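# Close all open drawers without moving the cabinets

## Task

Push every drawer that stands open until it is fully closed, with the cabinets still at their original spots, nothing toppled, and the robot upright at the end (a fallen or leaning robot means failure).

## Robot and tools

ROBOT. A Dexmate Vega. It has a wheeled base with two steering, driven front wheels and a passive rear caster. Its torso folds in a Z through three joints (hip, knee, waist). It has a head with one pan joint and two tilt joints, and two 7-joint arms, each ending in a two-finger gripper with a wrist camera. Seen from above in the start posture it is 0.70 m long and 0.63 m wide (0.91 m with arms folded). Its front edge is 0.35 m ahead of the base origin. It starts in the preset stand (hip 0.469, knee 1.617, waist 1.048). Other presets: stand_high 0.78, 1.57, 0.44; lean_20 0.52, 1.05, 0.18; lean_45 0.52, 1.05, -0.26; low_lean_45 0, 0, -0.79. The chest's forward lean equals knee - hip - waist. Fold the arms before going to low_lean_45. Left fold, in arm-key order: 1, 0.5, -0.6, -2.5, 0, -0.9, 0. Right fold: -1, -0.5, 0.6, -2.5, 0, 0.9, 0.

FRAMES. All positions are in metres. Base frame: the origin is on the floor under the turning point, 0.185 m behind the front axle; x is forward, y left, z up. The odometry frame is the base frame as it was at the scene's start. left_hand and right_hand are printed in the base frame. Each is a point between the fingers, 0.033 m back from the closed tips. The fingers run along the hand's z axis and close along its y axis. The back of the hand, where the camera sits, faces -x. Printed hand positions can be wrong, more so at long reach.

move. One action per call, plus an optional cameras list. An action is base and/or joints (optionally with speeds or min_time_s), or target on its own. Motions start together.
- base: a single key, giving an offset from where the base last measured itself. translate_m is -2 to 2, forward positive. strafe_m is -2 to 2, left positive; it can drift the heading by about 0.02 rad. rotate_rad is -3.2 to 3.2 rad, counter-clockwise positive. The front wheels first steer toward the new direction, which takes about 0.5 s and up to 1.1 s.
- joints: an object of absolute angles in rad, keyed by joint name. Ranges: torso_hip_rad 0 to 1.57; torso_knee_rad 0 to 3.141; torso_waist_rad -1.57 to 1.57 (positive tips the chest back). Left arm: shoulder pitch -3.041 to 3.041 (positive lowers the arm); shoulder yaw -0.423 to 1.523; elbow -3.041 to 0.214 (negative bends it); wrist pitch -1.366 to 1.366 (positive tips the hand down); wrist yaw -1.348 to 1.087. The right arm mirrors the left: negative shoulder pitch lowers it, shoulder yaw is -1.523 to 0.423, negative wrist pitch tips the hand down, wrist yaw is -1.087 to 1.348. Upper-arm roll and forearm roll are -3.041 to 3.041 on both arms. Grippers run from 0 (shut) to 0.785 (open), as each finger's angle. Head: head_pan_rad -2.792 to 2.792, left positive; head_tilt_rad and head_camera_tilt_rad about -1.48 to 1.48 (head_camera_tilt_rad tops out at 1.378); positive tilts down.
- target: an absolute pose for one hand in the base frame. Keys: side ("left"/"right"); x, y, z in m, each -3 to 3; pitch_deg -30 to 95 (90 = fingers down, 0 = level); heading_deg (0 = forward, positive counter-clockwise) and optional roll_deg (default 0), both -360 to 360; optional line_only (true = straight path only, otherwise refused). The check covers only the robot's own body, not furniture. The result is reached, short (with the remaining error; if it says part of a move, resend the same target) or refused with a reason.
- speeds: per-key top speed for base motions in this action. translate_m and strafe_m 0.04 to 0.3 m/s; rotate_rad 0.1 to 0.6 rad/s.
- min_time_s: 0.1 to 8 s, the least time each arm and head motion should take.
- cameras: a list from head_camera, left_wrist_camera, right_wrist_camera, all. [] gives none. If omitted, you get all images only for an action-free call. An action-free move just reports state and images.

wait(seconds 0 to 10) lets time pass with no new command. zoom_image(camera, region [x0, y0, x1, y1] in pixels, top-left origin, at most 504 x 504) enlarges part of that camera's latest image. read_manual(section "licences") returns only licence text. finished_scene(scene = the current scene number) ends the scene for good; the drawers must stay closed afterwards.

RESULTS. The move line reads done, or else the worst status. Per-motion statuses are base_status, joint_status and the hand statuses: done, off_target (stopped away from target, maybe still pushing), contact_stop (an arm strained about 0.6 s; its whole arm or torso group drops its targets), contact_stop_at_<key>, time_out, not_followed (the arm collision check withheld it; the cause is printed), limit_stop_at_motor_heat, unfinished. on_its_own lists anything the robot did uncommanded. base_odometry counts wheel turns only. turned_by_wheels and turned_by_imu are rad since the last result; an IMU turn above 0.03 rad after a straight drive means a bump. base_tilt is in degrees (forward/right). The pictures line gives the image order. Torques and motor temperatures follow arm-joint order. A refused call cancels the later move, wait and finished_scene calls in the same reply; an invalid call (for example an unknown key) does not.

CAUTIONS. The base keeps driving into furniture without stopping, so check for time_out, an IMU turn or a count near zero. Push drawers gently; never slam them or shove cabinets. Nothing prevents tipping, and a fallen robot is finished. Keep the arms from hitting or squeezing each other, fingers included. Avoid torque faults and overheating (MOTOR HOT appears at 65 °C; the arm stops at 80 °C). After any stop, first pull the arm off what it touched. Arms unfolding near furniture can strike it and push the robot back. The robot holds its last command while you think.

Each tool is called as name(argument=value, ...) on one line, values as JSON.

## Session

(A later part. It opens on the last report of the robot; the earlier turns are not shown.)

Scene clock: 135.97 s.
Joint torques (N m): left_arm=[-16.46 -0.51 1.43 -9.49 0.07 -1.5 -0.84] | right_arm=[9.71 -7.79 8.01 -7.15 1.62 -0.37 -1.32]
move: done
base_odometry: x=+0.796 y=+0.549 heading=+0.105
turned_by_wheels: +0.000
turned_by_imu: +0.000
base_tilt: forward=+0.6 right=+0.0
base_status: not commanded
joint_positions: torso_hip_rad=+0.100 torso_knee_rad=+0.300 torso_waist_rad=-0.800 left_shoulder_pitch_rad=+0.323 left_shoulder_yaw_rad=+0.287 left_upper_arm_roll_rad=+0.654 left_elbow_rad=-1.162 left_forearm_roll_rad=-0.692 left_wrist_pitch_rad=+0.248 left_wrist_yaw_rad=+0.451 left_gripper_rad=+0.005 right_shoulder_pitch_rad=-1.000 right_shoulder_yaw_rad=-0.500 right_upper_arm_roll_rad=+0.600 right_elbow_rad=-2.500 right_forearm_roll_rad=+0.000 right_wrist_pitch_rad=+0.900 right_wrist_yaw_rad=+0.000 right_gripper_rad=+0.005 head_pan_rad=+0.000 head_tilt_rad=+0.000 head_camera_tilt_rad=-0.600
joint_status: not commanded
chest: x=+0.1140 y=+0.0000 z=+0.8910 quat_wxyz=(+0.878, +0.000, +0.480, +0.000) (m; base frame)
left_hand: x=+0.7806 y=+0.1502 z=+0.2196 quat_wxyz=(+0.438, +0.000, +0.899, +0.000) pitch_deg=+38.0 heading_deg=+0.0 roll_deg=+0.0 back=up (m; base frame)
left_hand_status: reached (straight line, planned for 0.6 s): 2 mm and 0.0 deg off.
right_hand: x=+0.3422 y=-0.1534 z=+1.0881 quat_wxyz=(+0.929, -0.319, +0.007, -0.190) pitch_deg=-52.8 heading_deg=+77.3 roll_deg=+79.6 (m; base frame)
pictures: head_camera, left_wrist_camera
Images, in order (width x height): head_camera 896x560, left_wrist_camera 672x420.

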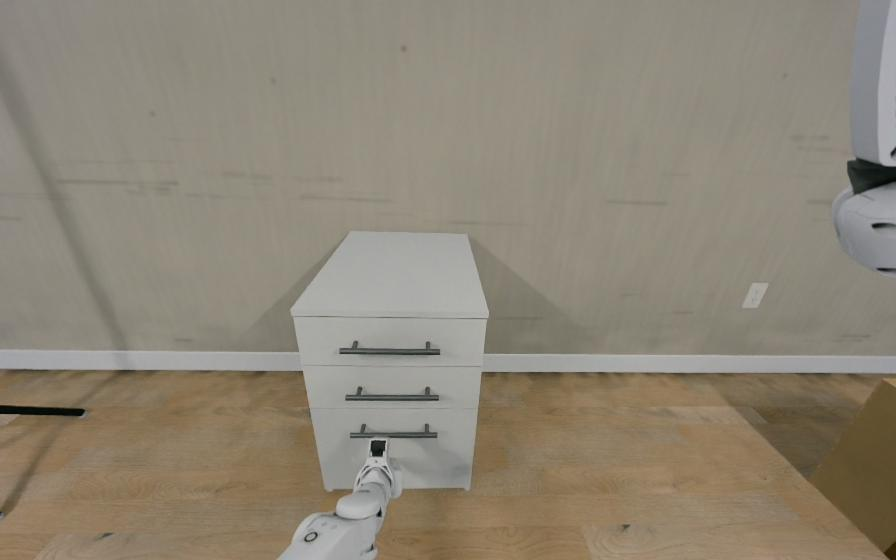

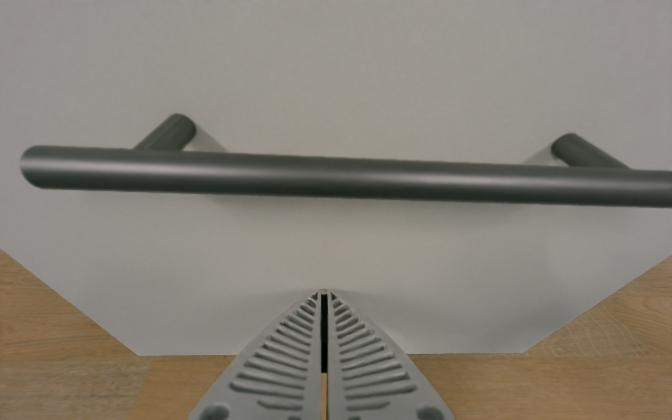

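move(target={"side":"left","x":0.793,"y":0.15,"z":0.22,"pitch_deg":38,"heading_deg":0,"line_only":true}, cameras=["left_wrist_camera","head_camera"])

Scene clock: 141.30 s.
Joint torques (N m): left_arm=[-23.3 -2.45 -5.53 -11.46 1.14 -4.99 -1.31] | right_arm=[10.62 -7.19 7.79 -7.23 1.64 -0.68 -1.29]
move: done
base_odometry: x=+0.796 y=+0.549 heading=+0.105
turned_by_wheels: +0.000
turned_by_imu: +0.001
base_tilt: forward=+0.7 right=-0.1
base_status: not commanded
joint_positions: torso_hip_rad=+0.100 torso_knee_rad=+0.300 torso_waist_rad=-0.800 left_shoulder_pitch_rad=+0.287 left_shoulder_yaw_rad=+0.266 left_upper_arm_roll_rad=+0.657 left_elbow_rad=-1.101 left_forearm_roll_rad=-0.689 left_wrist_pitch_rad=+0.238 left_wrist_yaw_rad=+0.432 left_gripper_rad=+0.005 right_shoulder_pitch_rad=-1.000 right_shoulder_yaw_rad=-0.500 right_upper_arm_roll_rad=+0.600 right_elbow_rad=-2.500 right_forearm_roll_rad=+0.000 right_wrist_pitch_rad=+0.900 right_wrist_yaw_rad=+0.000 right_gripper_rad=+0.005 head_pan_rad=+0.000 head_tilt_rad=+0.000 head_camera_tilt_rad=-0.600
joint_status: not commanded
chest: x=+0.1140 y=+0.0000 z=+0.8910 quat_wxyz=(+0.878, +0.000, +0.479, +0.000) (m; base frame)
left_hand: x=+0.7911 y=+0.1501 z=+0.2191 quat_wxyz=(+0.438, +0.000, +0.899, +0.000) pitch_deg=+38.1 heading_deg=+0.0 roll_deg=+0.0 back=up (m; base frame)
left_hand_status: reached (straight line, planned for 0.5 s): 2 mm and 0.1 deg off.
right_hand: x=+0.3422 y=-0.1534 z=+1.0882 quat_wxyz=(+0.929, -0.319, +0.006, -0.190) pitch_deg=-52.8 heading_deg=+77.3 roll_deg=+79.6 (m; base frame)
pictures: head_camera, left_wrist_camera
Images, in order (width x height): head_camera 896x560, left_wrist_camera 672x420.

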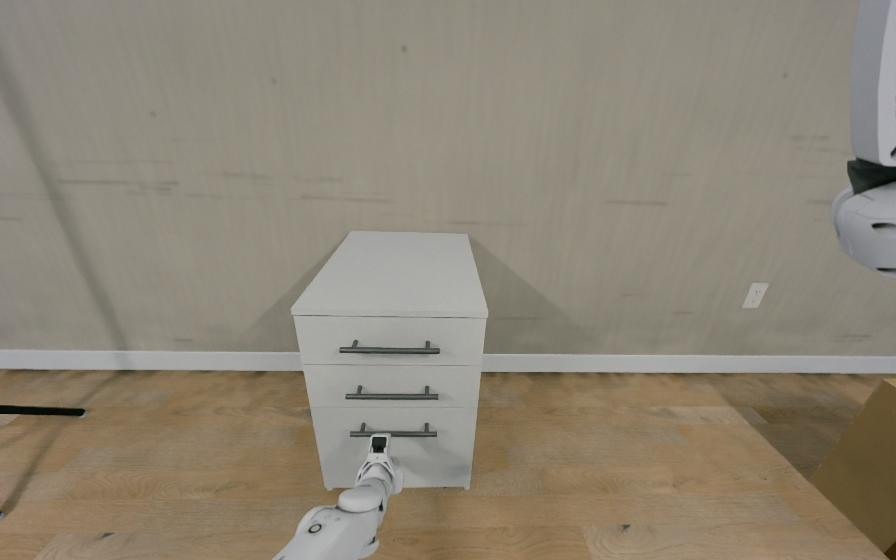

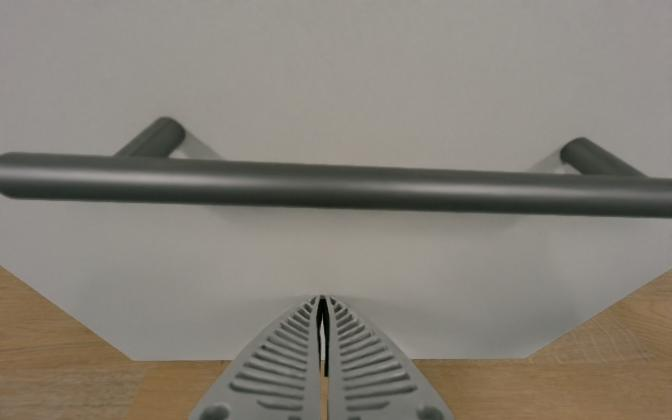

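move(base={"translate_m":-0.28})

move(base={"rotate_rad":3.2}, joints={"torso_hip_rad":0.1,"torso_knee_rad":0.3,"torso_waist_rad":-0.6,"left_shoulder_pitch_rad":0.94,"left_shoulder_yaw_rad":0.55,"left_upper_arm_roll_rad":0.6,"left_elbow_rad":-1.6,"left_forearm_roll_rad":-0.42,"left_wrist_pitch_rad":-0.35,"left_wrist_yaw_rad":0.54,"head_camera_tilt_rad":-0.4}, cameras=["head_camera","left_wrist_camera"])

Scene clock: 202.93 s.
Joint torques (N m): left_arm=[-16.26 -2.32 -8.48 -12.55 0.67 -1.7 -0.11] | right_arm=[10.04 -6.47 7.95 -7.37 1.66 -0.08 -1.29]
move: done
base_odometry: x=+0.518 y=+0.518 heading=+0.105
turned_by_wheels: +0.000
turned_by_imu: +0.001
base_tilt: forward=+0.7 right=-0.1
base_status: done
joint_positions: torso_hip_rad=+0.100 torso_knee_rad=+0.300 torso_waist_rad=-0.800 left_shoulder_pitch_rad=+0.283 left_shoulder_yaw_rad=+0.264 left_upper_arm_roll_rad=+0.658 left_elbow_rad=-1.095 left_forearm_roll_rad=-0.688 left_wrist_pitch_rad=+0.237 left_wrist_yaw_rad=+0.430 left_gripper_rad=+0.005 right_shoulder_pitch_rad=-1.000 right_shoulder_yaw_rad=-0.500 right_upper_arm_roll_rad=+0.600 right_elbow_rad=-2.500 right_forearm_roll_rad=+0.000 right_wrist_pitch_rad=+0.900 right_wrist_yaw_rad=+0.000 right_gripper_rad=+0.005 head_pan_rad=+0.000 head_tilt_rad=+0.000 head_camera_tilt_rad=-0.600
joint_status: not commanded
chest: x=+0.1140 y=+0.0000 z=+0.8910 quat_wxyz=(+0.878, +0.000, +0.479, +0.000) (m; base frame)
left_hand: x=+0.7927 y=+0.1501 z=+0.2197 quat_wxyz=(+0.438, +0.000, +0.899, +0.000) pitch_deg=+38.0 heading_deg=+0.0 roll_deg=+0.0 back=up (m; base frame)
right_hand: x=+0.3422 y=-0.1534 z=+1.0881 quat_wxyz=(+0.929, -0.319, +0.006, -0.190) pitch_deg=-52.8 heading_deg=+77.3 roll_deg=+79.6 (m; base frame)
pictures: none

Scene clock: 209.87 s.
Joint torques (N m): left_arm=[-4.07 4.79 -11.17 -12.4 0.94 -3.15 0.54] | right_arm=[11.35 -7.44 7.3 -6.61 1.44 -0.83 -1.13]
move: done
base_odometry: x=+0.520 y=+0.518 heading=-2.973
turned_by_wheels: +3.205
turned_by_imu: +3.142
base_tilt: forward=+0.7 right=+0.0
base_status: done
joint_positions: torso_hip_rad=+0.100 torso_knee_rad=+0.300 torso_waist_rad=-0.600 left_shoulder_pitch_rad=+0.940 left_shoulder_yaw_rad=+0.550 left_upper_arm_roll_rad=+0.600 left_elbow_rad=-1.600 left_forearm_roll_rad=-0.420 left_wrist_pitch_rad=-0.350 left_wrist_yaw_rad=+0.540 left_gripper_rad=+0.005 right_shoulder_pitch_rad=-1.000 right_shoulder_yaw_rad=-0.500 right_upper_arm_roll_rad=+0.600 right_elbow_rad=-2.500 right_forearm_roll_rad=+0.000 right_wrist_pitch_rad=+0.900 right_wrist_yaw_rad=+0.000 right_gripper_rad=+0.005 head_pan_rad=+0.000 head_tilt_rad=+0.000 head_camera_tilt_rad=-0.400
joint_status: all done
chest: x=+0.0495 y=+0.0000 z=+0.9533 quat_wxyz=(+0.921, +0.000, +0.390, +0.000) (m; base frame)
left_hand: x=+0.6531 y=+0.1921 z=+0.4778 quat_wxyz=(+0.677, +0.004, +0.736, -0.007) pitch_deg=+4.7 heading_deg=-0.9 roll_deg=-0.3 back=up (m; base frame)
right_hand: x=+0.2340 y=-0.1534 z=+1.1918 quat_wxyz=(+0.925, -0.299, -0.086, -0.221) pitch_deg=-53.8 heading_deg=+92.7 roll_deg=+60.5 back=down (m; base frame)
pictures: head_camera, left_wrist_camera
Images, in order (width x height): head_camera 896x560, left_wrist_camera 672x420.

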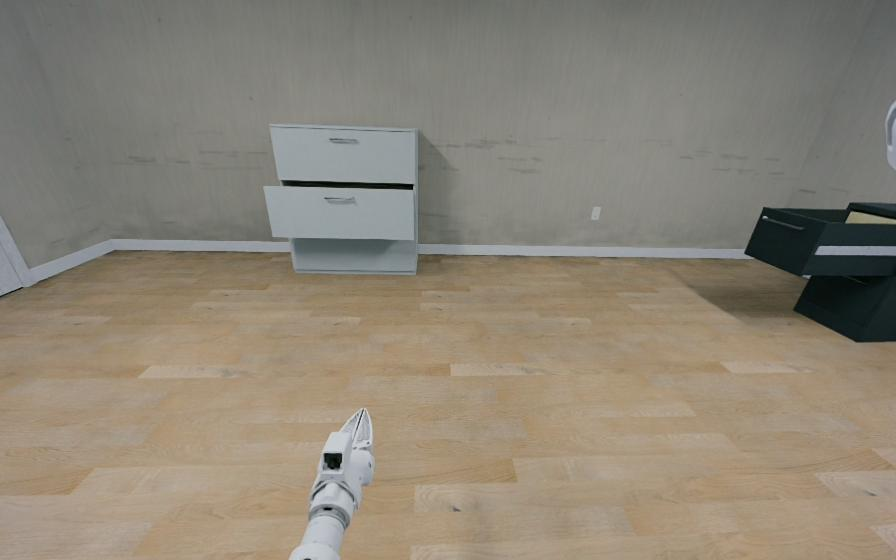

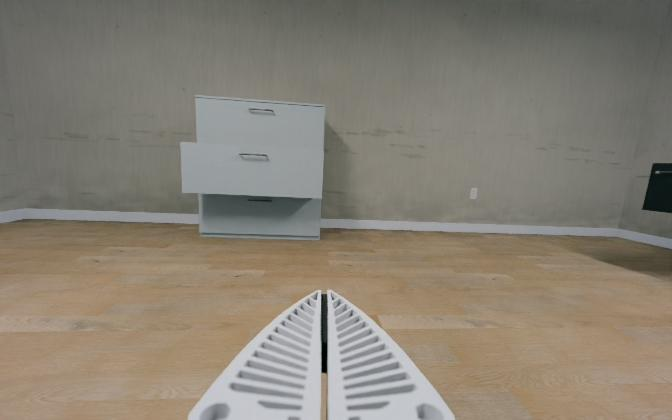

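move(base={"strafe_m":0.46})

move(base={"translate_m":1.2}, cameras=["head_camera","left_wrist_camera"])

Scene clock: 223.20 s.
Joint torques (N m): left_arm=[-4.56 1.03 -8.14 -13.21 1.03 -2.53 0.39] | right_arm=[11.35 -7.15 7.16 -6.19 1.55 -0.74 -1.34]
move: done
base_odometry: x=+0.599 y=+0.066 heading=-2.967
turned_by_wheels: +0.007
turned_by_imu: +0.004
base_tilt: forward=+0.7 right=-0.1
base_status: done
joint_positions: torso_hip_rad=+0.100 torso_knee_rad=+0.300 torso_waist_rad=-0.600 left_shoulder_pitch_rad=+0.940 left_shoulder_yaw_rad=+0.550 left_upper_arm_roll_rad=+0.600 left_elbow_rad=-1.600 left_forearm_roll_rad=-0.420 left_wrist_pitch_rad=-0.350 left_wrist_yaw_rad=+0.540 left_gripper_rad=+0.005 right_shoulder_pitch_rad=-1.000 right_shoulder_yaw_rad=-0.500 right_upper_arm_roll_rad=+0.600 right_elbow_rad=-2.500 right_forearm_roll_rad=+0.000 right_wrist_pitch_rad=+0.900 right_wrist_yaw_rad=+0.000 right_gripper_rad=+0.005 head_pan_rad=+0.000 head_tilt_rad=+0.000 head_camera_tilt_rad=-0.400
joint_status: not commanded
chest: x=+0.0495 y=+0.0000 z=+0.9533 quat_wxyz=(+0.921, +0.000, +0.390, +0.000) (m; base frame)
left_hand: x=+0.6531 y=+0.1921 z=+0.4779 quat_wxyz=(+0.677, +0.004, +0.736, -0.007) pitch_deg=+4.7 heading_deg=-0.9 roll_deg=-0.3 back=up (m; base frame)
right_hand: x=+0.2340 y=-0.1534 z=+1.1918 quat_wxyz=(+0.925, -0.299, -0.086, -0.221) pitch_deg=-53.8 heading_deg=+92.7 roll_deg=+60.5 back=down (m; base frame)
pictures: none

Scene clock: 229.23 s.
Joint torques (N m): left_arm=[-5.12 2.88 -8.41 -10.33 1.39 -3.3 0.54] | right_arm=[10.33 -7.98 7.15 -5.6 1.49 -0.71 -1.26]
move: done
base_odometry: x=-0.582 y=-0.146 heading=-2.967
turned_by_wheels: +0.000
turned_by_imu: +0.000
base_tilt: forward=+0.7 right=-0.1
base_status: done
joint_positions: torso_hip_rad=+0.100 torso_knee_rad=+0.300 torso_waist_rad=-0.600 left_shoulder_pitch_rad=+0.940 left_shoulder_yaw_rad=+0.550 left_upper_arm_roll_rad=+0.600 left_elbow_rad=-1.600 left_forearm_roll_rad=-0.420 left_wrist_pitch_rad=-0.350 left_wrist_yaw_rad=+0.540 left_gripper_rad=+0.005 right_shoulder_pitch_rad=-1.000 right_shoulder_yaw_rad=-0.500 right_upper_arm_roll_rad=+0.600 right_elbow_rad=-2.500 right_forearm_roll_rad=+0.000 right_wrist_pitch_rad=+0.900 right_wrist_yaw_rad=+0.000 right_gripper_rad=+0.005 head_pan_rad=+0.000 head_tilt_rad=+0.000 head_camera_tilt_rad=-0.400
joint_status: not commanded
chest: x=+0.0495 y=+0.0000 z=+0.9533 quat_wxyz=(+0.921, +0.000, +0.390, +0.000) (m; base frame)
left_hand: x=+0.6531 y=+0.1921 z=+0.4779 quat_wxyz=(+0.677, +0.004, +0.736, -0.007) pitch_deg=+4.7 heading_deg=-0.9 roll_deg=-0.3 back=up (m; base frame)
right_hand: x=+0.2340 y=-0.1534 z=+1.1918 quat_wxyz=(+0.925, -0.299, -0.086, -0.221) pitch_deg=-53.8 heading_deg=+92.7 roll_deg=+60.5 back=down (m; base frame)
pictures: head_camera, left_wrist_camera
Images, in order (width x height): head_camera 896x560, left_wrist_camera 672x420.

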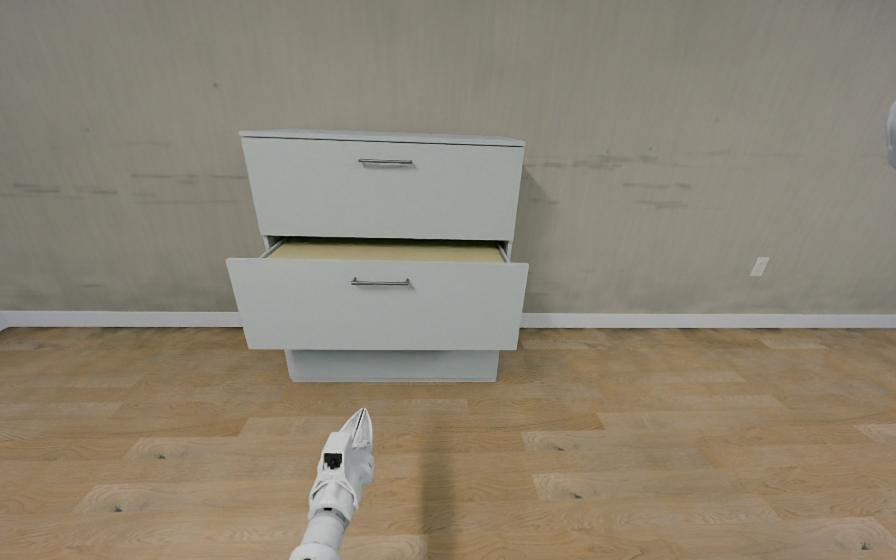

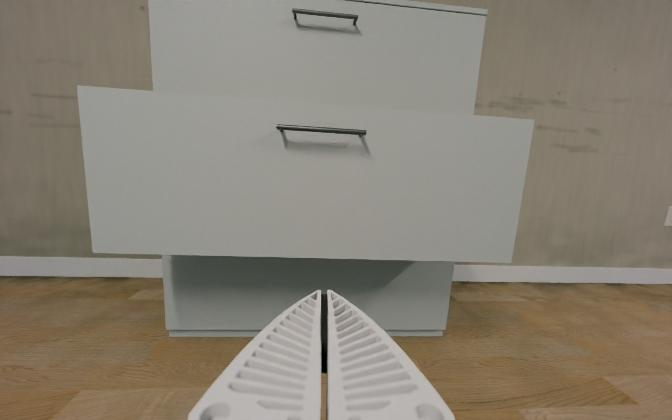

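move(base={"translate_m":0.54}, speeds={"translate_m":0.12}, cameras=["head_camera","left_wrist_camera"])

Scene clock: 241.77 s.
Joint torques (N m): left_arm=[-9.98 3.84 -10.42 -13.91 0.28 -2.26 -0.21] | right_arm=[11.37 -7.88 7.03 -5.15 1.54 -0.9 -1.25]
move: done
base_odometry: x=-1.113 y=-0.241 heading=-2.968
turned_by_wheels: +0.000
turned_by_imu: +0.001
base_tilt: forward=+0.7 right=+0.0
base_status: done
joint_positions: torso_hip_rad=+0.100 torso_knee_rad=+0.300 torso_waist_rad=-0.600 left_shoulder_pitch_rad=+0.940 left_shoulder_yaw_rad=+0.550 left_upper_arm_roll_rad=+0.600 left_elbow_rad=-1.600 left_forearm_roll_rad=-0.420 left_wrist_pitch_rad=-0.350 left_wrist_yaw_rad=+0.540 left_gripper_rad=+0.005 right_shoulder_pitch_rad=-1.000 right_shoulder_yaw_rad=-0.500 right_upper_arm_roll_rad=+0.600 right_elbow_rad=-2.500 right_forearm_roll_rad=+0.000 right_wrist_pitch_rad=+0.900 right_wrist_yaw_rad=+0.000 right_gripper_rad=+0.005 head_pan_rad=+0.000 head_tilt_rad=+0.000 head_camera_tilt_rad=-0.400
joint_status: not commanded
chest: x=+0.0495 y=+0.0000 z=+0.9533 quat_wxyz=(+0.921, +0.000, +0.390, +0.000) (m; base frame)
left_hand: x=+0.6530 y=+0.1921 z=+0.4777 quat_wxyz=(+0.677, +0.004, +0.736, -0.007) pitch_deg=+4.7 heading_deg=-0.9 roll_deg=-0.3 back=up (m; base frame)
right_hand: x=+0.2339 y=-0.1534 z=+1.1918 quat_wxyz=(+0.925, -0.299, -0.086, -0.221) pitch_deg=-53.8 heading_deg=+92.7 roll_deg=+60.5 back=down (m; base frame)
pictures: head_camera, left_wrist_camera
Images, in order (width x height): head_camera 896x560, left_wrist_camera 672x420.

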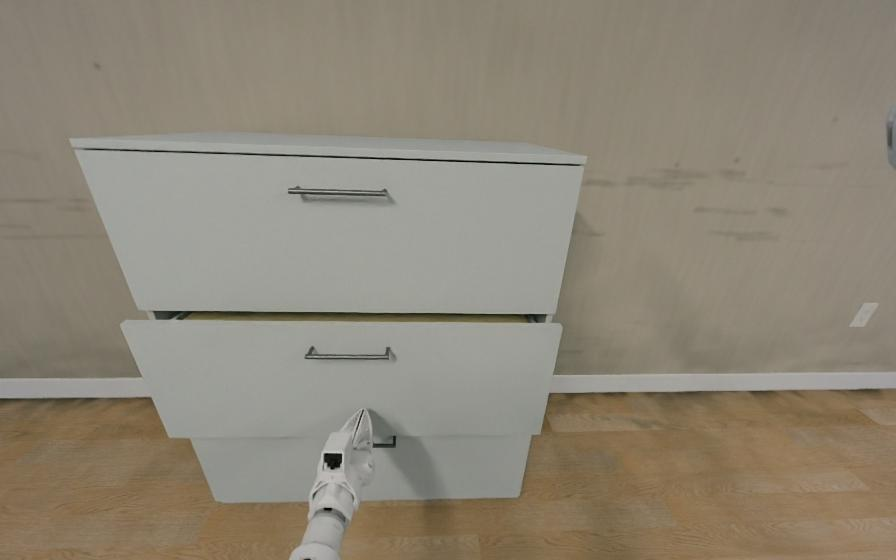

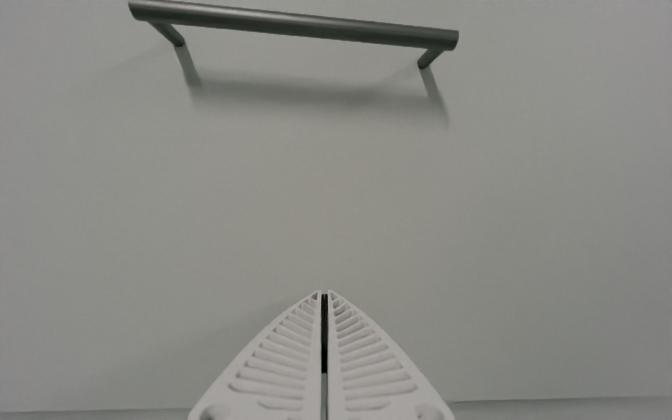

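move(target={"side":"left","x":0.685,"y":0.192,"z":0.48,"pitch_deg":5,"heading_deg":0,"line_only":true}, cameras=["head_camera"])

move(target={"side":"left","x":0.703,"y":0.192,"z":0.48,"pitch_deg":5,"heading_deg":0,"line_only":true}, cameras=["head_camera","left_wrist_camera"])

zoom_image(camera="head_camera", region=[100, 260, 580, 520])

Scene clock: 248.50 s.
Joint torques (N m): left_arm=[-18.39 -1.21 -6.17 -11.88 0.6 -1.5 -0.8] | right_arm=[11.27 -7.82 7.02 -5.7 1.48 -0.61 -1.24]
move: done
base_odometry: x=-1.113 y=-0.241 heading=-2.967
turned_by_wheels: +0.000
turned_by_imu: +0.001
base_tilt: forward=+0.7 right=-0.1
base_status: not commanded
joint_positions: torso_hip_rad=+0.100 torso_knee_rad=+0.300 torso_waist_rad=-0.600 left_shoulder_pitch_rad=+0.866 left_shoulder_yaw_rad=+0.511 left_upper_arm_roll_rad=+0.604 left_elbow_rad=-1.543 left_forearm_roll_rad=-0.432 left_wrist_pitch_rad=-0.312 left_wrist_yaw_rad=+0.530 left_gripper_rad=+0.005 right_shoulder_pitch_rad=-1.000 right_shoulder_yaw_rad=-0.500 right_upper_arm_roll_rad=+0.600 right_elbow_rad=-2.500 right_forearm_roll_rad=+0.000 right_wrist_pitch_rad=+0.900 right_wrist_yaw_rad=+0.000 right_gripper_rad=+0.005 head_pan_rad=+0.000 head_tilt_rad=+0.000 head_camera_tilt_rad=-0.400
joint_status: not commanded
chest: x=+0.0495 y=+0.0000 z=+0.9533 quat_wxyz=(+0.921, +0.000, +0.390, +0.000) (m; base frame)
left_hand: x=+0.6824 y=+0.1922 z=+0.4791 quat_wxyz=(+0.675, +0.000, +0.738, +0.000) pitch_deg=+5.0 heading_deg=+0.0 roll_deg=+0.0 back=up (m; base frame)
left_hand_status: reached (straight line, planned for 0.6 s): 3 mm and 0.1 deg off.
right_hand: x=+0.2339 y=-0.1534 z=+1.1918 quat_wxyz=(+0.925, -0.299, -0.086, -0.221) pitch_deg=-53.8 heading_deg=+92.7 roll_deg=+60.5 back=down (m; base frame)
pictures: head_camera
Images, in order (width x height): head_camera 896x560.

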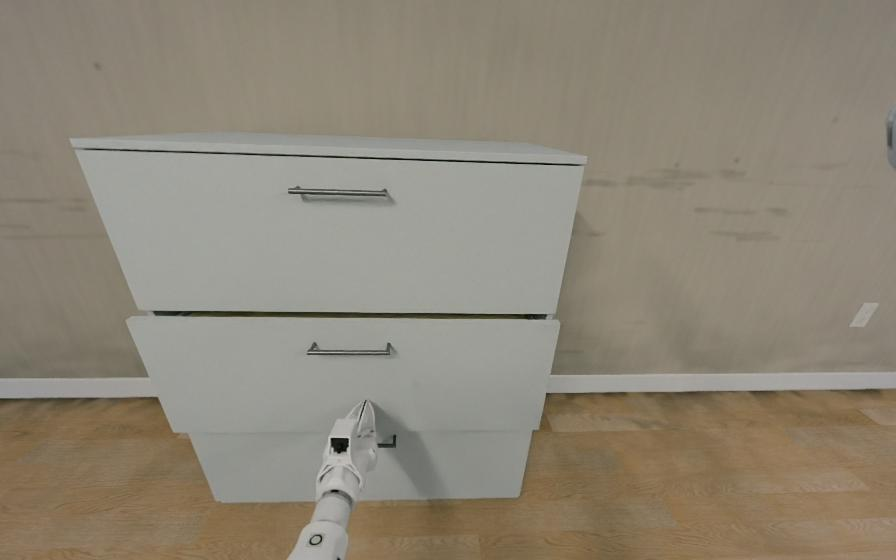

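Scene clock: 249.97 s.
Joint torques (N m): left_arm=[-20.44 -3.32 -5.86 -12.68 0.79 -3.14 -1.72] | right_arm=[10.03 -7.04 6.75 -6.07 1.48 -0.47 -1.12]
move: done
base_odometry: x=-1.113 y=-0.241 heading=-2.967
turned_by_wheels: +0.000
turned_by_imu: +0.000
base_tilt: forward=+0.7 right=-0.1
base_status: not commanded
joint_positions: torso_hip_rad=+0.100 torso_knee_rad=+0.300 torso_waist_rad=-0.600 left_shoulder_pitch_rad=+0.818 left_shoulder_yaw_rad=+0.487 left_upper_arm_roll_rad=+0.606 left_elbow_rad=-1.492 left_forearm_roll_rad=-0.442 left_wrist_pitch_rad=-0.306 left_wrist_yaw_rad=+0.509 left_gripper_rad=+0.005 right_shoulder_pitch_rad=-1.000 right_shoulder_yaw_rad=-0.500 right_upper_arm_roll_rad=+0.600 right_elbow_rad=-2.500 right_forearm_roll_rad=+0.000 right_wrist_pitch_rad=+0.900 right_wrist_yaw_rad=+0.000 right_gripper_rad=+0.005 head_pan_rad=+0.000 head_tilt_rad=+0.000 head_camera_tilt_rad=-0.400
joint_status: not commanded
chest: x=+0.0495 y=+0.0000 z=+0.9533 quat_wxyz=(+0.921, +0.000, +0.390, +0.000) (m; base frame)
left_hand: x=+0.7006 y=+0.1923 z=+0.4792 quat_wxyz=(+0.675, +0.000, +0.738, +0.000) pitch_deg=+5.1 heading_deg=+0.0 roll_deg=+0.0 back=up (m; base frame)
left_hand_status: reached (straight line, planned for 0.5 s): 3 mm and 0.1 deg off.
right_hand: x=+0.2339 y=-0.1534 z=+1.1918 quat_wxyz=(+0.925, -0.299, -0.086, -0.221) pitch_deg=-53.8 heading_deg=+92.7 roll_deg=+60.5 back=down (m; base frame)
pictures: head_camera, left_wrist_camera
Images, in order (width x height): head_camera 896x560, left_wrist_camera 672x420.

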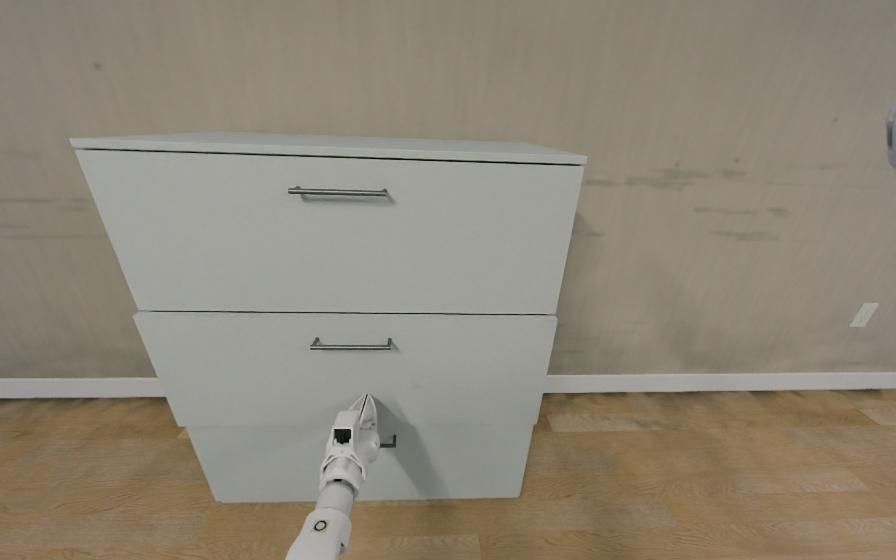

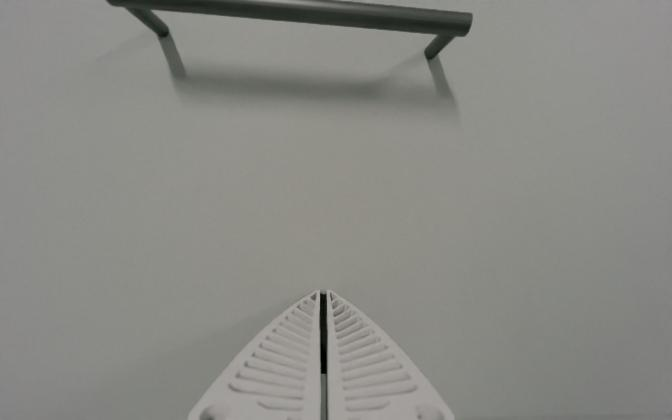

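Scaled by 1.050 from the camera's 896x560 image, which has a finer 960x600 frame.

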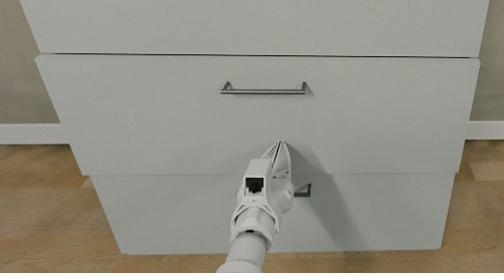

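move(target={"side":"left","x":0.72,"y":0.192,"z":0.48,"pitch_deg":5,"heading_deg":0,"line_only":true}, cameras=["head_camera"])

zoom_image(camera="head_camera", region=[100, 260, 400, 480])

move(target={"side":"left","x":0.732,"y":0.192,"z":0.48,"pitch_deg":5,"heading_deg":0,"line_only":true}, cameras=["head_camera","left_wrist_camera"])

zoom_image(camera="head_camera", region=[100, 260, 400, 480])

Scene clock: 259.87 s.
Joint torques (N m): left_arm=[-18.71 -2.83 -4.89 -13.85 1.22 -3.06 -1.49] | right_arm=[11.7 -7.2 7.28 -5.17 1.52 -1.22 -1.14]
move: done
base_odometry: x=-1.113 y=-0.241 heading=-2.967
turned_by_wheels: +0.000
turned_by_imu: +0.001
base_tilt: forward=+0.7 right=+0.0
base_status: not commanded
joint_positions: torso_hip_rad=+0.100 torso_knee_rad=+0.300 torso_waist_rad=-0.600 left_shoulder_pitch_rad=+0.771 left_shoulder_yaw_rad=+0.463 left_upper_arm_roll_rad=+0.608 left_elbow_rad=-1.437 left_forearm_roll_rad=-0.450 left_wrist_pitch_rad=-0.304 left_wrist_yaw_rad=+0.488 left_gripper_rad=+0.005 right_shoulder_pitch_rad=-1.000 right_shoulder_yaw_rad=-0.500 right_upper_arm_roll_rad=+0.600 right_elbow_rad=-2.500 right_forearm_roll_rad=+0.000 right_wrist_pitch_rad=+0.900 right_wrist_yaw_rad=+0.000 right_gripper_rad=+0.005 head_pan_rad=+0.000 head_tilt_rad=+0.000 head_camera_tilt_rad=-0.400
joint_status: not commanded
chest: x=+0.0495 y=+0.0000 z=+0.9533 quat_wxyz=(+0.921, +0.000, +0.390, +0.000) (m; base frame)
left_hand: x=+0.7179 y=+0.1923 z=+0.4793 quat_wxyz=(+0.675, +0.000, +0.738, +0.000) pitch_deg=+5.1 heading_deg=+0.0 roll_deg=+0.0 back=up (m; base frame)
left_hand_status: reached (straight line, planned for 0.5 s): 2 mm and 0.1 deg off.
right_hand: x=+0.2339 y=-0.1534 z=+1.1918 quat_wxyz=(+0.925, -0.299, -0.086, -0.221) pitch_deg=-53.8 heading_deg=+92.7 roll_deg=+60.5 back=down (m; base frame)
pictures: head_camera
Images, in order (width x height): head_camera 896x560.

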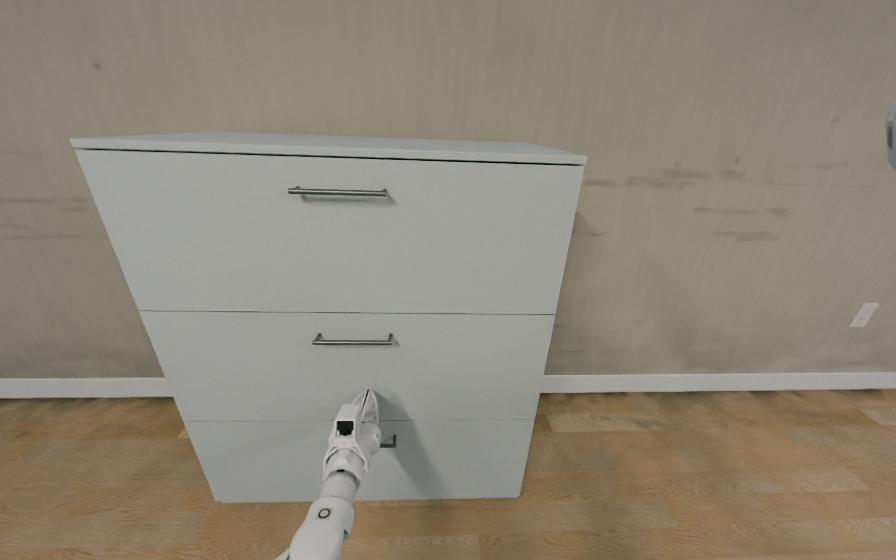

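Scaled by 1.680 from the camera's 896x560 image, which has a finer 960x600 frame.

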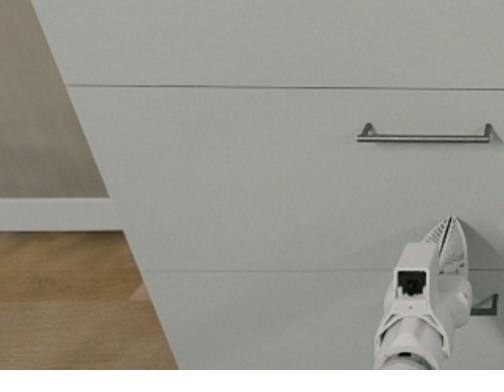

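Scene clock: 261.23 s.
Joint torques (N m): left_arm=[-39.51 0.04 -19.92 -18.31 0.38 -5.62 -0.77] | right_arm=[10.77 -7.34 7.08 -5.14 1.48 -0.92 -1.28]
move: done
base_odometry: x=-1.113 y=-0.241 heading=-2.967
turned_by_wheels: +0.000
turned_by_imu: +0.001
base_tilt: forward=+0.7 right=-0.1
base_status: not commanded
joint_positions: torso_hip_rad=+0.100 torso_knee_rad=+0.300 torso_waist_rad=-0.600 left_shoulder_pitch_rad=+0.739 left_shoulder_yaw_rad=+0.446 left_upper_arm_roll_rad=+0.610 left_elbow_rad=-1.395 left_forearm_roll_rad=-0.456 left_wrist_pitch_rad=-0.304 left_wrist_yaw_rad=+0.472 left_gripper_rad=+0.005 right_shoulder_pitch_rad=-1.000 right_shoulder_yaw_rad=-0.500 right_upper_arm_roll_rad=+0.600 right_elbow_rad=-2.500 right_forearm_roll_rad=+0.000 right_wrist_pitch_rad=+0.900 right_wrist_yaw_rad=+0.000 right_gripper_rad=+0.005 head_pan_rad=+0.000 head_tilt_rad=+0.000 head_camera_tilt_rad=-0.400
joint_status: not commanded
chest: x=+0.0495 y=+0.0000 z=+0.9533 quat_wxyz=(+0.921, +0.000, +0.390, +0.000) (m; base frame)
left_hand: x=+0.7293 y=+0.1917 z=+0.4779 quat_wxyz=(+0.674, +0.000, +0.738, +0.000) pitch_deg=+5.2 heading_deg=+0.0 roll_deg=+0.0 back=up (m; base frame)
left_hand_status: reached (straight line, planned for 0.5 s): 3 mm and 0.2 deg off.
right_hand: x=+0.2339 y=-0.1534 z=+1.1918 quat_wxyz=(+0.925, -0.299, -0.086, -0.221) pitch_deg=-53.8 heading_deg=+92.7 roll_deg=+60.5 back=down (m; base frame)
pictures: head_camera, left_wrist_camera
Images, in order (width x height): head_camera 896x560, left_wrist_camera 672x420.

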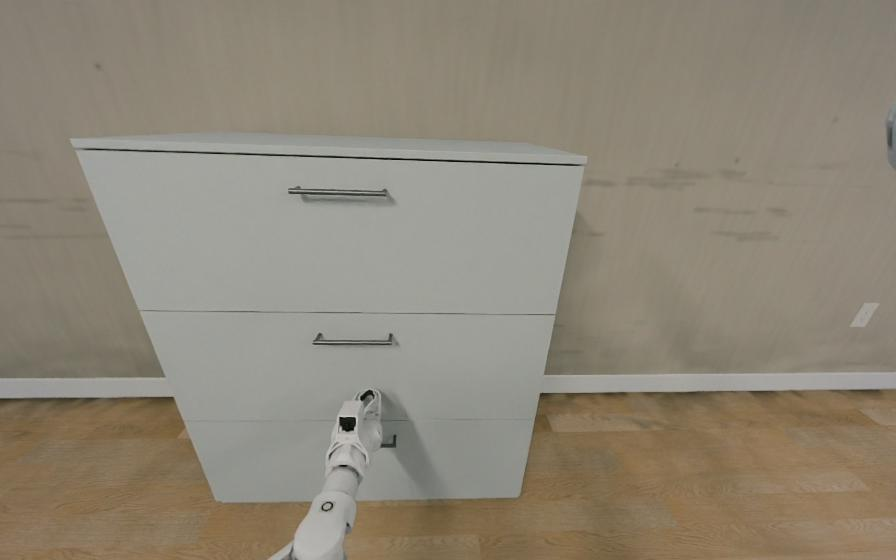

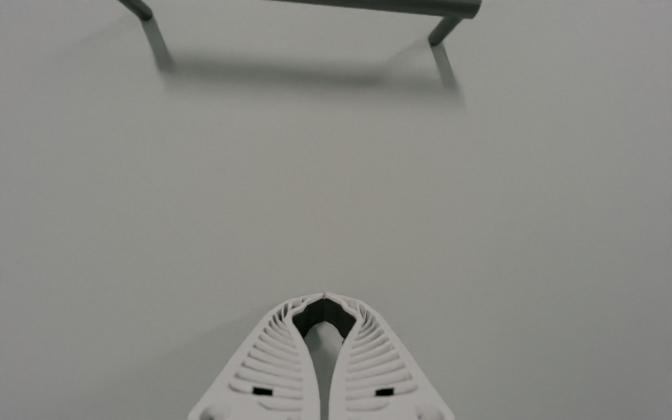

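Scaled by 1.680 from the camera's 896x560 image, which has a finer 960x600 frame.

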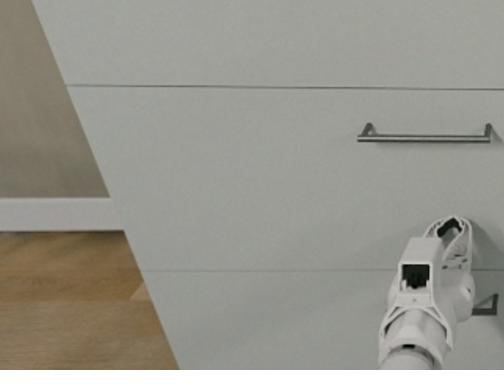

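move(base={"translate_m":-0.35})

move(base={"rotate_rad":-1.6}, joints={"left_shoulder_pitch_rad":0.8,"left_shoulder_yaw_rad":0.55,"left_upper_arm_roll_rad":0.6,"left_elbow_rad":-1.6,"left_forearm_roll_rad":-0.42,"left_wrist_pitch_rad":-0.25,"left_wrist_yaw_rad":0.54}, cameras=["head_camera","left_wrist_camera"])

Scene clock: 271.50 s.
Joint torques (N m): left_arm=[-13.31 1.2 -9.54 -13.39 0.65 -2.14 0.34] | right_arm=[10.5 -7.64 7.04 -5.81 1.5 -0.92 -1.28]
move: done
base_odometry: x=-0.769 y=-0.179 heading=-2.967
turned_by_wheels: +0.000
turned_by_imu: +0.002
base_tilt: forward=+0.7 right=-0.1
base_status: done
joint_positions: torso_hip_rad=+0.100 torso_knee_rad=+0.300 torso_waist_rad=-0.600 left_shoulder_pitch_rad=+0.733 left_shoulder_yaw_rad=+0.443 left_upper_arm_roll_rad=+0.610 left_elbow_rad=-1.390 left_forearm_roll_rad=-0.457 left_wrist_pitch_rad=-0.305 left_wrist_yaw_rad=+0.469 left_gripper_rad=+0.005 right_shoulder_pitch_rad=-1.000 right_shoulder_yaw_rad=-0.500 right_upper_arm_roll_rad=+0.600 right_elbow_rad=-2.500 right_forearm_roll_rad=+0.000 right_wrist_pitch_rad=+0.900 right_wrist_yaw_rad=+0.000 right_gripper_rad=+0.005 head_pan_rad=+0.000 head_tilt_rad=+0.000 head_camera_tilt_rad=-0.400
joint_status: not commanded
chest: x=+0.0495 y=+0.0000 z=+0.9533 quat_wxyz=(+0.921, +0.000, +0.390, +0.000) (m; base frame)
left_hand: x=+0.7318 y=+0.1920 z=+0.4795 quat_wxyz=(+0.675, +0.000, +0.738, +0.000) pitch_deg=+5.1 heading_deg=+0.0 roll_deg=+0.0 back=up (m; base frame)
right_hand: x=+0.2340 y=-0.1534 z=+1.1918 quat_wxyz=(+0.925, -0.299, -0.086, -0.221) pitch_deg=-53.8 heading_deg=+92.7 roll_deg=+60.5 back=down (m; base frame)
pictures: none

Scene clock: 275.77 s.
Joint torques (N m): left_arm=[-6.55 2.35 -12.59 -14.68 0.26 -2.23 0.3] | right_arm=[10.64 -8.04 7.07 -5.28 1.53 -0.68 -1.29]
move: done
base_odometry: x=-0.770 y=-0.180 heading=+1.714
turned_by_wheels: -1.602
turned_by_imu: -1.569
base_tilt: forward=+0.7 right=-0.1
base_status: done
joint_positions: torso_hip_rad=+0.100 torso_knee_rad=+0.300 torso_waist_rad=-0.600 left_shoulder_pitch_rad=+0.800 left_shoulder_yaw_rad=+0.550 left_upper_arm_roll_rad=+0.600 left_elbow_rad=-1.600 left_forearm_roll_rad=-0.420 left_wrist_pitch_rad=-0.250 left_wrist_yaw_rad=+0.540 left_gripper_rad=+0.005 right_shoulder_pitch_rad=-1.000 right_shoulder_yaw_rad=-0.500 right_upper_arm_roll_rad=+0.600 right_elbow_rad=-2.500 right_forearm_roll_rad=+0.000 right_wrist_pitch_rad=+0.900 right_wrist_yaw_rad=+0.000 right_gripper_rad=+0.005 head_pan_rad=+0.000 head_tilt_rad=+0.000 head_camera_tilt_rad=-0.400
joint_status: all done
chest: x=+0.0495 y=+0.0000 z=+0.9533 quat_wxyz=(+0.921, +0.000, +0.390, +0.000) (m; base frame)
left_hand: x=+0.7141 y=+0.1929 z=+0.5306 quat_wxyz=(+0.697, +0.022, +0.717, +0.012) pitch_deg=+1.6 heading_deg=-0.8 roll_deg=+2.8 back=up (m; base frame)
right_hand: x=+0.2340 y=-0.1534 z=+1.1918 quat_wxyz=(+0.925, -0.299, -0.086, -0.221) pitch_deg=-53.8 heading_deg=+92.7 roll_deg=+60.5 back=down (m; base frame)
pictures: head_camera, left_wrist_camera
Images, in order (width x height): head_camera 896x560, left_wrist_camera 672x420.

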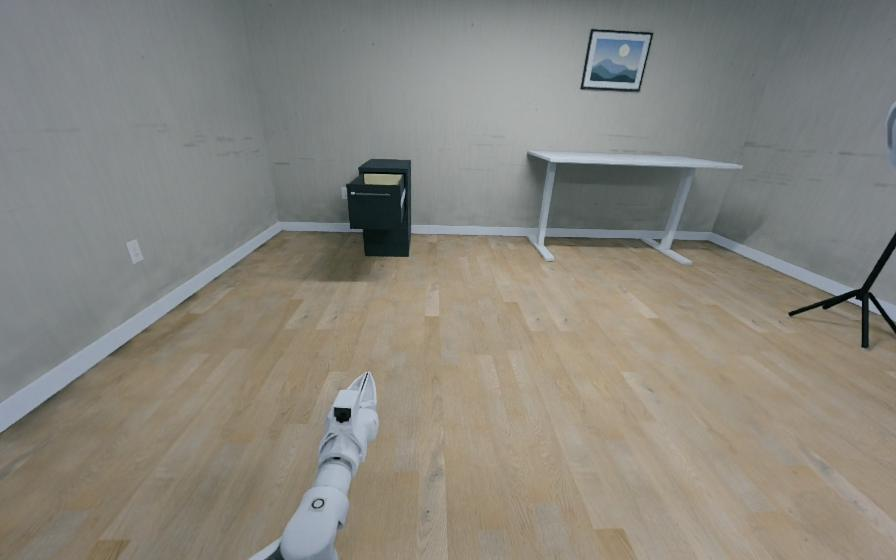

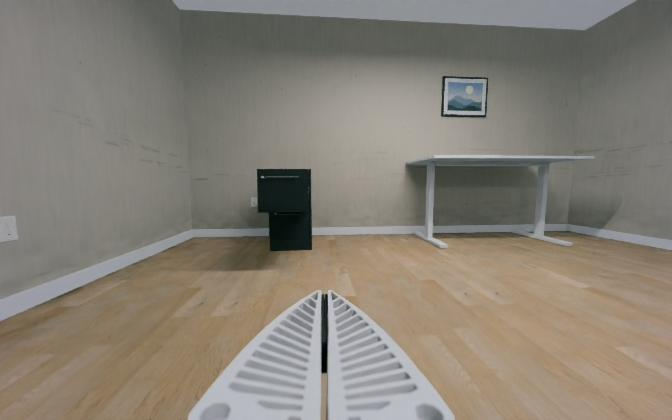

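move(base={"strafe_m":0.34})

move(base={"translate_m":1.45}, cameras=["head_camera","left_wrist_camera"])

Scene clock: 285.50 s.
Joint torques (N m): left_arm=[-8.1 2.17 -12.09 -11.96 0.4 -2.11 0.68] | right_arm=[10.12 -7.84 7.38 -5.91 1.51 -1.03 -1.22]
move: done
base_odometry: x=-1.106 y=-0.230 heading=+1.719
turned_by_wheels: +0.005
turned_by_imu: +0.004
base_tilt: forward=+0.6 right=-0.1
base_status: done
joint_positions: torso_hip_rad=+0.100 torso_knee_rad=+0.300 torso_waist_rad=-0.600 left_shoulder_pitch_rad=+0.800 left_shoulder_yaw_rad=+0.550 left_upper_arm_roll_rad=+0.600 left_elbow_rad=-1.600 left_forearm_roll_rad=-0.420 left_wrist_pitch_rad=-0.250 left_wrist_yaw_rad=+0.540 left_gripper_rad=+0.005 right_shoulder_pitch_rad=-1.000 right_shoulder_yaw_rad=-0.500 right_upper_arm_roll_rad=+0.600 right_elbow_rad=-2.500 right_forearm_roll_rad=+0.000 right_wrist_pitch_rad=+0.900 right_wrist_yaw_rad=+0.000 right_gripper_rad=+0.005 head_pan_rad=+0.000 head_tilt_rad=+0.000 head_camera_tilt_rad=-0.400
joint_status: not commanded
chest: x=+0.0495 y=+0.0000 z=+0.9533 quat_wxyz=(+0.921, +0.000, +0.390, +0.000) (m; base frame)
left_hand: x=+0.7141 y=+0.1929 z=+0.5306 quat_wxyz=(+0.697, +0.022, +0.717, +0.012) pitch_deg=+1.6 heading_deg=-0.8 roll_deg=+2.8 back=up (m; base frame)
right_hand: x=+0.2340 y=-0.1534 z=+1.1918 quat_wxyz=(+0.925, -0.299, -0.086, -0.221) pitch_deg=-53.8 heading_deg=+92.7 roll_deg=+60.5 back=down (m; base frame)
pictures: none

Scene clock: 292.40 s.
Joint torques (N m): left_arm=[-8.28 1.99 -9.35 -10.39 1 -2.5 0.42] | right_arm=[10.55 -7.59 7.32 -5.22 1.52 -0.91 -1.09]
move: done
base_odometry: x=-1.324 y=+1.203 heading=+1.719
turned_by_wheels: +0.000
turned_by_imu: +0.000
base_tilt: forward=+0.7 right=-0.1
base_status: done
joint_positions: torso_hip_rad=+0.100 torso_knee_rad=+0.300 torso_waist_rad=-0.600 left_shoulder_pitch_rad=+0.800 left_shoulder_yaw_rad=+0.550 left_upper_arm_roll_rad=+0.600 left_elbow_rad=-1.600 left_forearm_roll_rad=-0.420 left_wrist_pitch_rad=-0.250 left_wrist_yaw_rad=+0.540 left_gripper_rad=+0.005 right_shoulder_pitch_rad=-1.000 right_shoulder_yaw_rad=-0.500 right_upper_arm_roll_rad=+0.600 right_elbow_rad=-2.500 right_forearm_roll_rad=+0.000 right_wrist_pitch_rad=+0.900 right_wrist_yaw_rad=+0.000 right_gripper_rad=+0.005 head_pan_rad=+0.000 head_tilt_rad=+0.000 head_camera_tilt_rad=-0.400
joint_status: not commanded
chest: x=+0.0495 y=+0.0000 z=+0.9533 quat_wxyz=(+0.921, +0.000, +0.390, +0.000) (m; base frame)
left_hand: x=+0.7141 y=+0.1929 z=+0.5306 quat_wxyz=(+0.697, +0.022, +0.717, +0.012) pitch_deg=+1.6 heading_deg=-0.8 roll_deg=+2.8 back=up (m; base frame)
right_hand: x=+0.2340 y=-0.1534 z=+1.1918 quat_wxyz=(+0.925, -0.299, -0.086, -0.221) pitch_deg=-53.8 heading_deg=+92.7 roll_deg=+60.5 back=down (m; base frame)
pictures: head_camera, left_wrist_camera
Images, in order (width x height): head_camera 896x560, left_wrist_camera 672x420.

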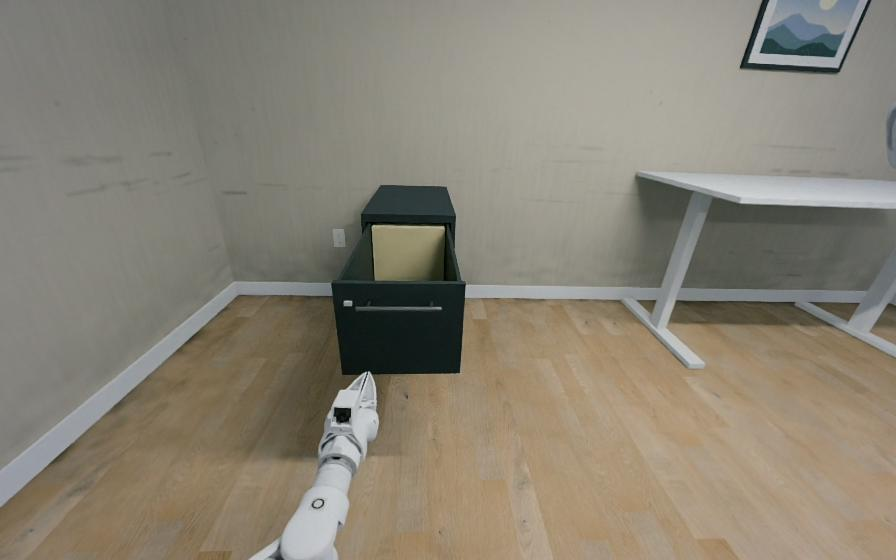

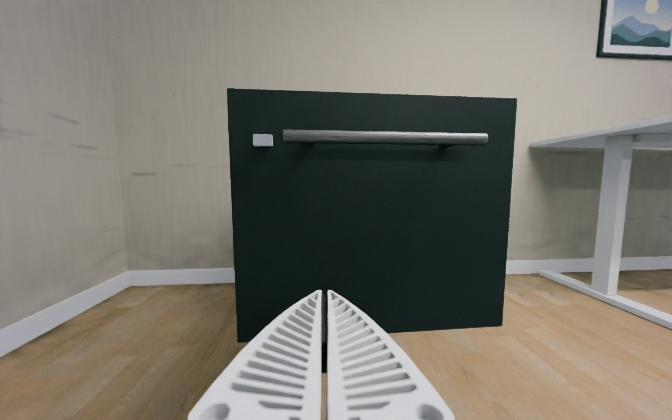

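move(target={"side":"left","x":0.70,"y":0.13,"z":0.54,"pitch_deg":5,"heading_deg":0})

move(base={"translate_m":0.55}, speeds={"translate_m":0.13}, cameras=["head_camera","left_wrist_camera"])

Scene clock: 301.27 s.
Joint torques (N m): left_arm=[-14.75 -2.93 -2.11 -15.32 0.62 -2.51 0.07] | right_arm=[10.19 -7.83 7.21 -6.25 1.49 -0.85 -1.18]
move: done
base_odometry: x=-1.324 y=+1.203 heading=+1.719
turned_by_wheels: +0.000
turned_by_imu: +0.001
base_tilt: forward=+0.7 right=+0.0
base_status: not commanded
joint_positions: torso_hip_rad=+0.100 torso_knee_rad=+0.300 torso_waist_rad=-0.600 left_shoulder_pitch_rad=+0.802 left_shoulder_yaw_rad=+0.473 left_upper_arm_roll_rad=+0.652 left_elbow_rad=-1.748 left_forearm_roll_rad=-0.406 left_wrist_pitch_rad=-0.071 left_wrist_yaw_rad=+0.661 left_gripper_rad=+0.005 right_shoulder_pitch_rad=-1.000 right_shoulder_yaw_rad=-0.500 right_upper_arm_roll_rad=+0.600 right_elbow_rad=-2.500 right_forearm_roll_rad=+0.000 right_wrist_pitch_rad=+0.900 right_wrist_yaw_rad=+0.000 right_gripper_rad=+0.005 head_pan_rad=+0.000 head_tilt_rad=+0.000 head_camera_tilt_rad=-0.400
joint_status: not commanded
chest: x=+0.0495 y=+0.0000 z=+0.9533 quat_wxyz=(+0.921, +0.000, +0.390, +0.000) (m; base frame)
left_hand: x=+0.7005 y=+0.1321 z=+0.5391 quat_wxyz=(+0.676, +0.001, +0.737, +0.000) pitch_deg=+4.9 heading_deg=+0.0 roll_deg=+0.1 back=up (m; base frame)
left_hand_status: reached (straight line, planned for 0.9 s): 2 mm and 0.1 deg off.
right_hand: x=+0.2340 y=-0.1534 z=+1.1918 quat_wxyz=(+0.925, -0.299, -0.086, -0.221) pitch_deg=-53.8 heading_deg=+92.7 roll_deg=+60.5 back=down (m; base frame)
pictures: none

Scene clock: 306.47 s.
Joint torques (N m): left_arm=[-12.41 -1.3 -9.11 -14.5 0.97 -2.79 -0.38] | right_arm=[10.61 -7.54 7.12 -5.66 1.49 -0.61 -1.27]
move: done
base_odometry: x=-1.406 y=+1.747 heading=+1.718
turned_by_wheels: +0.000
turned_by_imu: +0.000
base_tilt: forward=+0.7 right=-0.1
base_status: done
joint_positions: torso_hip_rad=+0.100 torso_knee_rad=+0.300 torso_waist_rad=-0.600 left_shoulder_pitch_rad=+0.801 left_shoulder_yaw_rad=+0.470 left_upper_arm_roll_rad=+0.654 left_elbow_rad=-1.753 left_forearm_roll_rad=-0.405 left_wrist_pitch_rad=-0.065 left_wrist_yaw_rad=+0.665 left_gripper_rad=+0.005 right_shoulder_pitch_rad=-1.000 right_shoulder_yaw_rad=-0.500 right_upper_arm_roll_rad=+0.600 right_elbow_rad=-2.500 right_forearm_roll_rad=+0.000 right_wrist_pitch_rad=+0.900 right_wrist_yaw_rad=+0.000 right_gripper_rad=+0.005 head_pan_rad=+0.000 head_tilt_rad=+0.000 head_camera_tilt_rad=-0.400
joint_status: not commanded
chest: x=+0.0495 y=+0.0000 z=+0.9533 quat_wxyz=(+0.921, +0.000, +0.390, +0.000) (m; base frame)
left_hand: x=+0.6998 y=+0.1300 z=+0.5395 quat_wxyz=(+0.675, +0.000, +0.738, +0.000) pitch_deg=+5.0 heading_deg=+0.0 roll_deg=+0.0 back=up (m; base frame)
right_hand: x=+0.2340 y=-0.1534 z=+1.1918 quat_wxyz=(+0.925, -0.299, -0.086, -0.221) pitch_deg=-53.8 heading_deg=+92.7 roll_deg=+60.5 back=down (m; base frame)
pictures: head_camera, left_wrist_camera
Images, in order (width x height): head_camera 896x560, left_wrist_camera 672x420.

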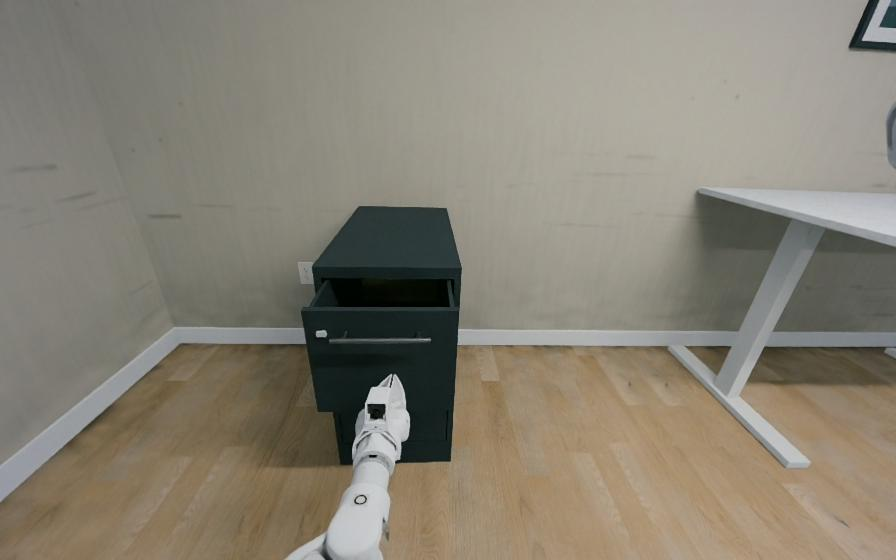

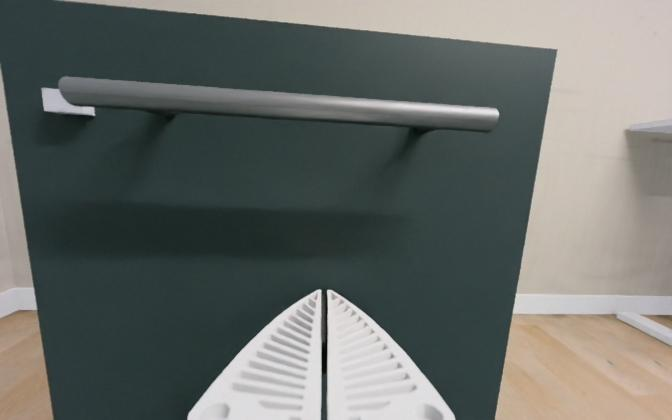

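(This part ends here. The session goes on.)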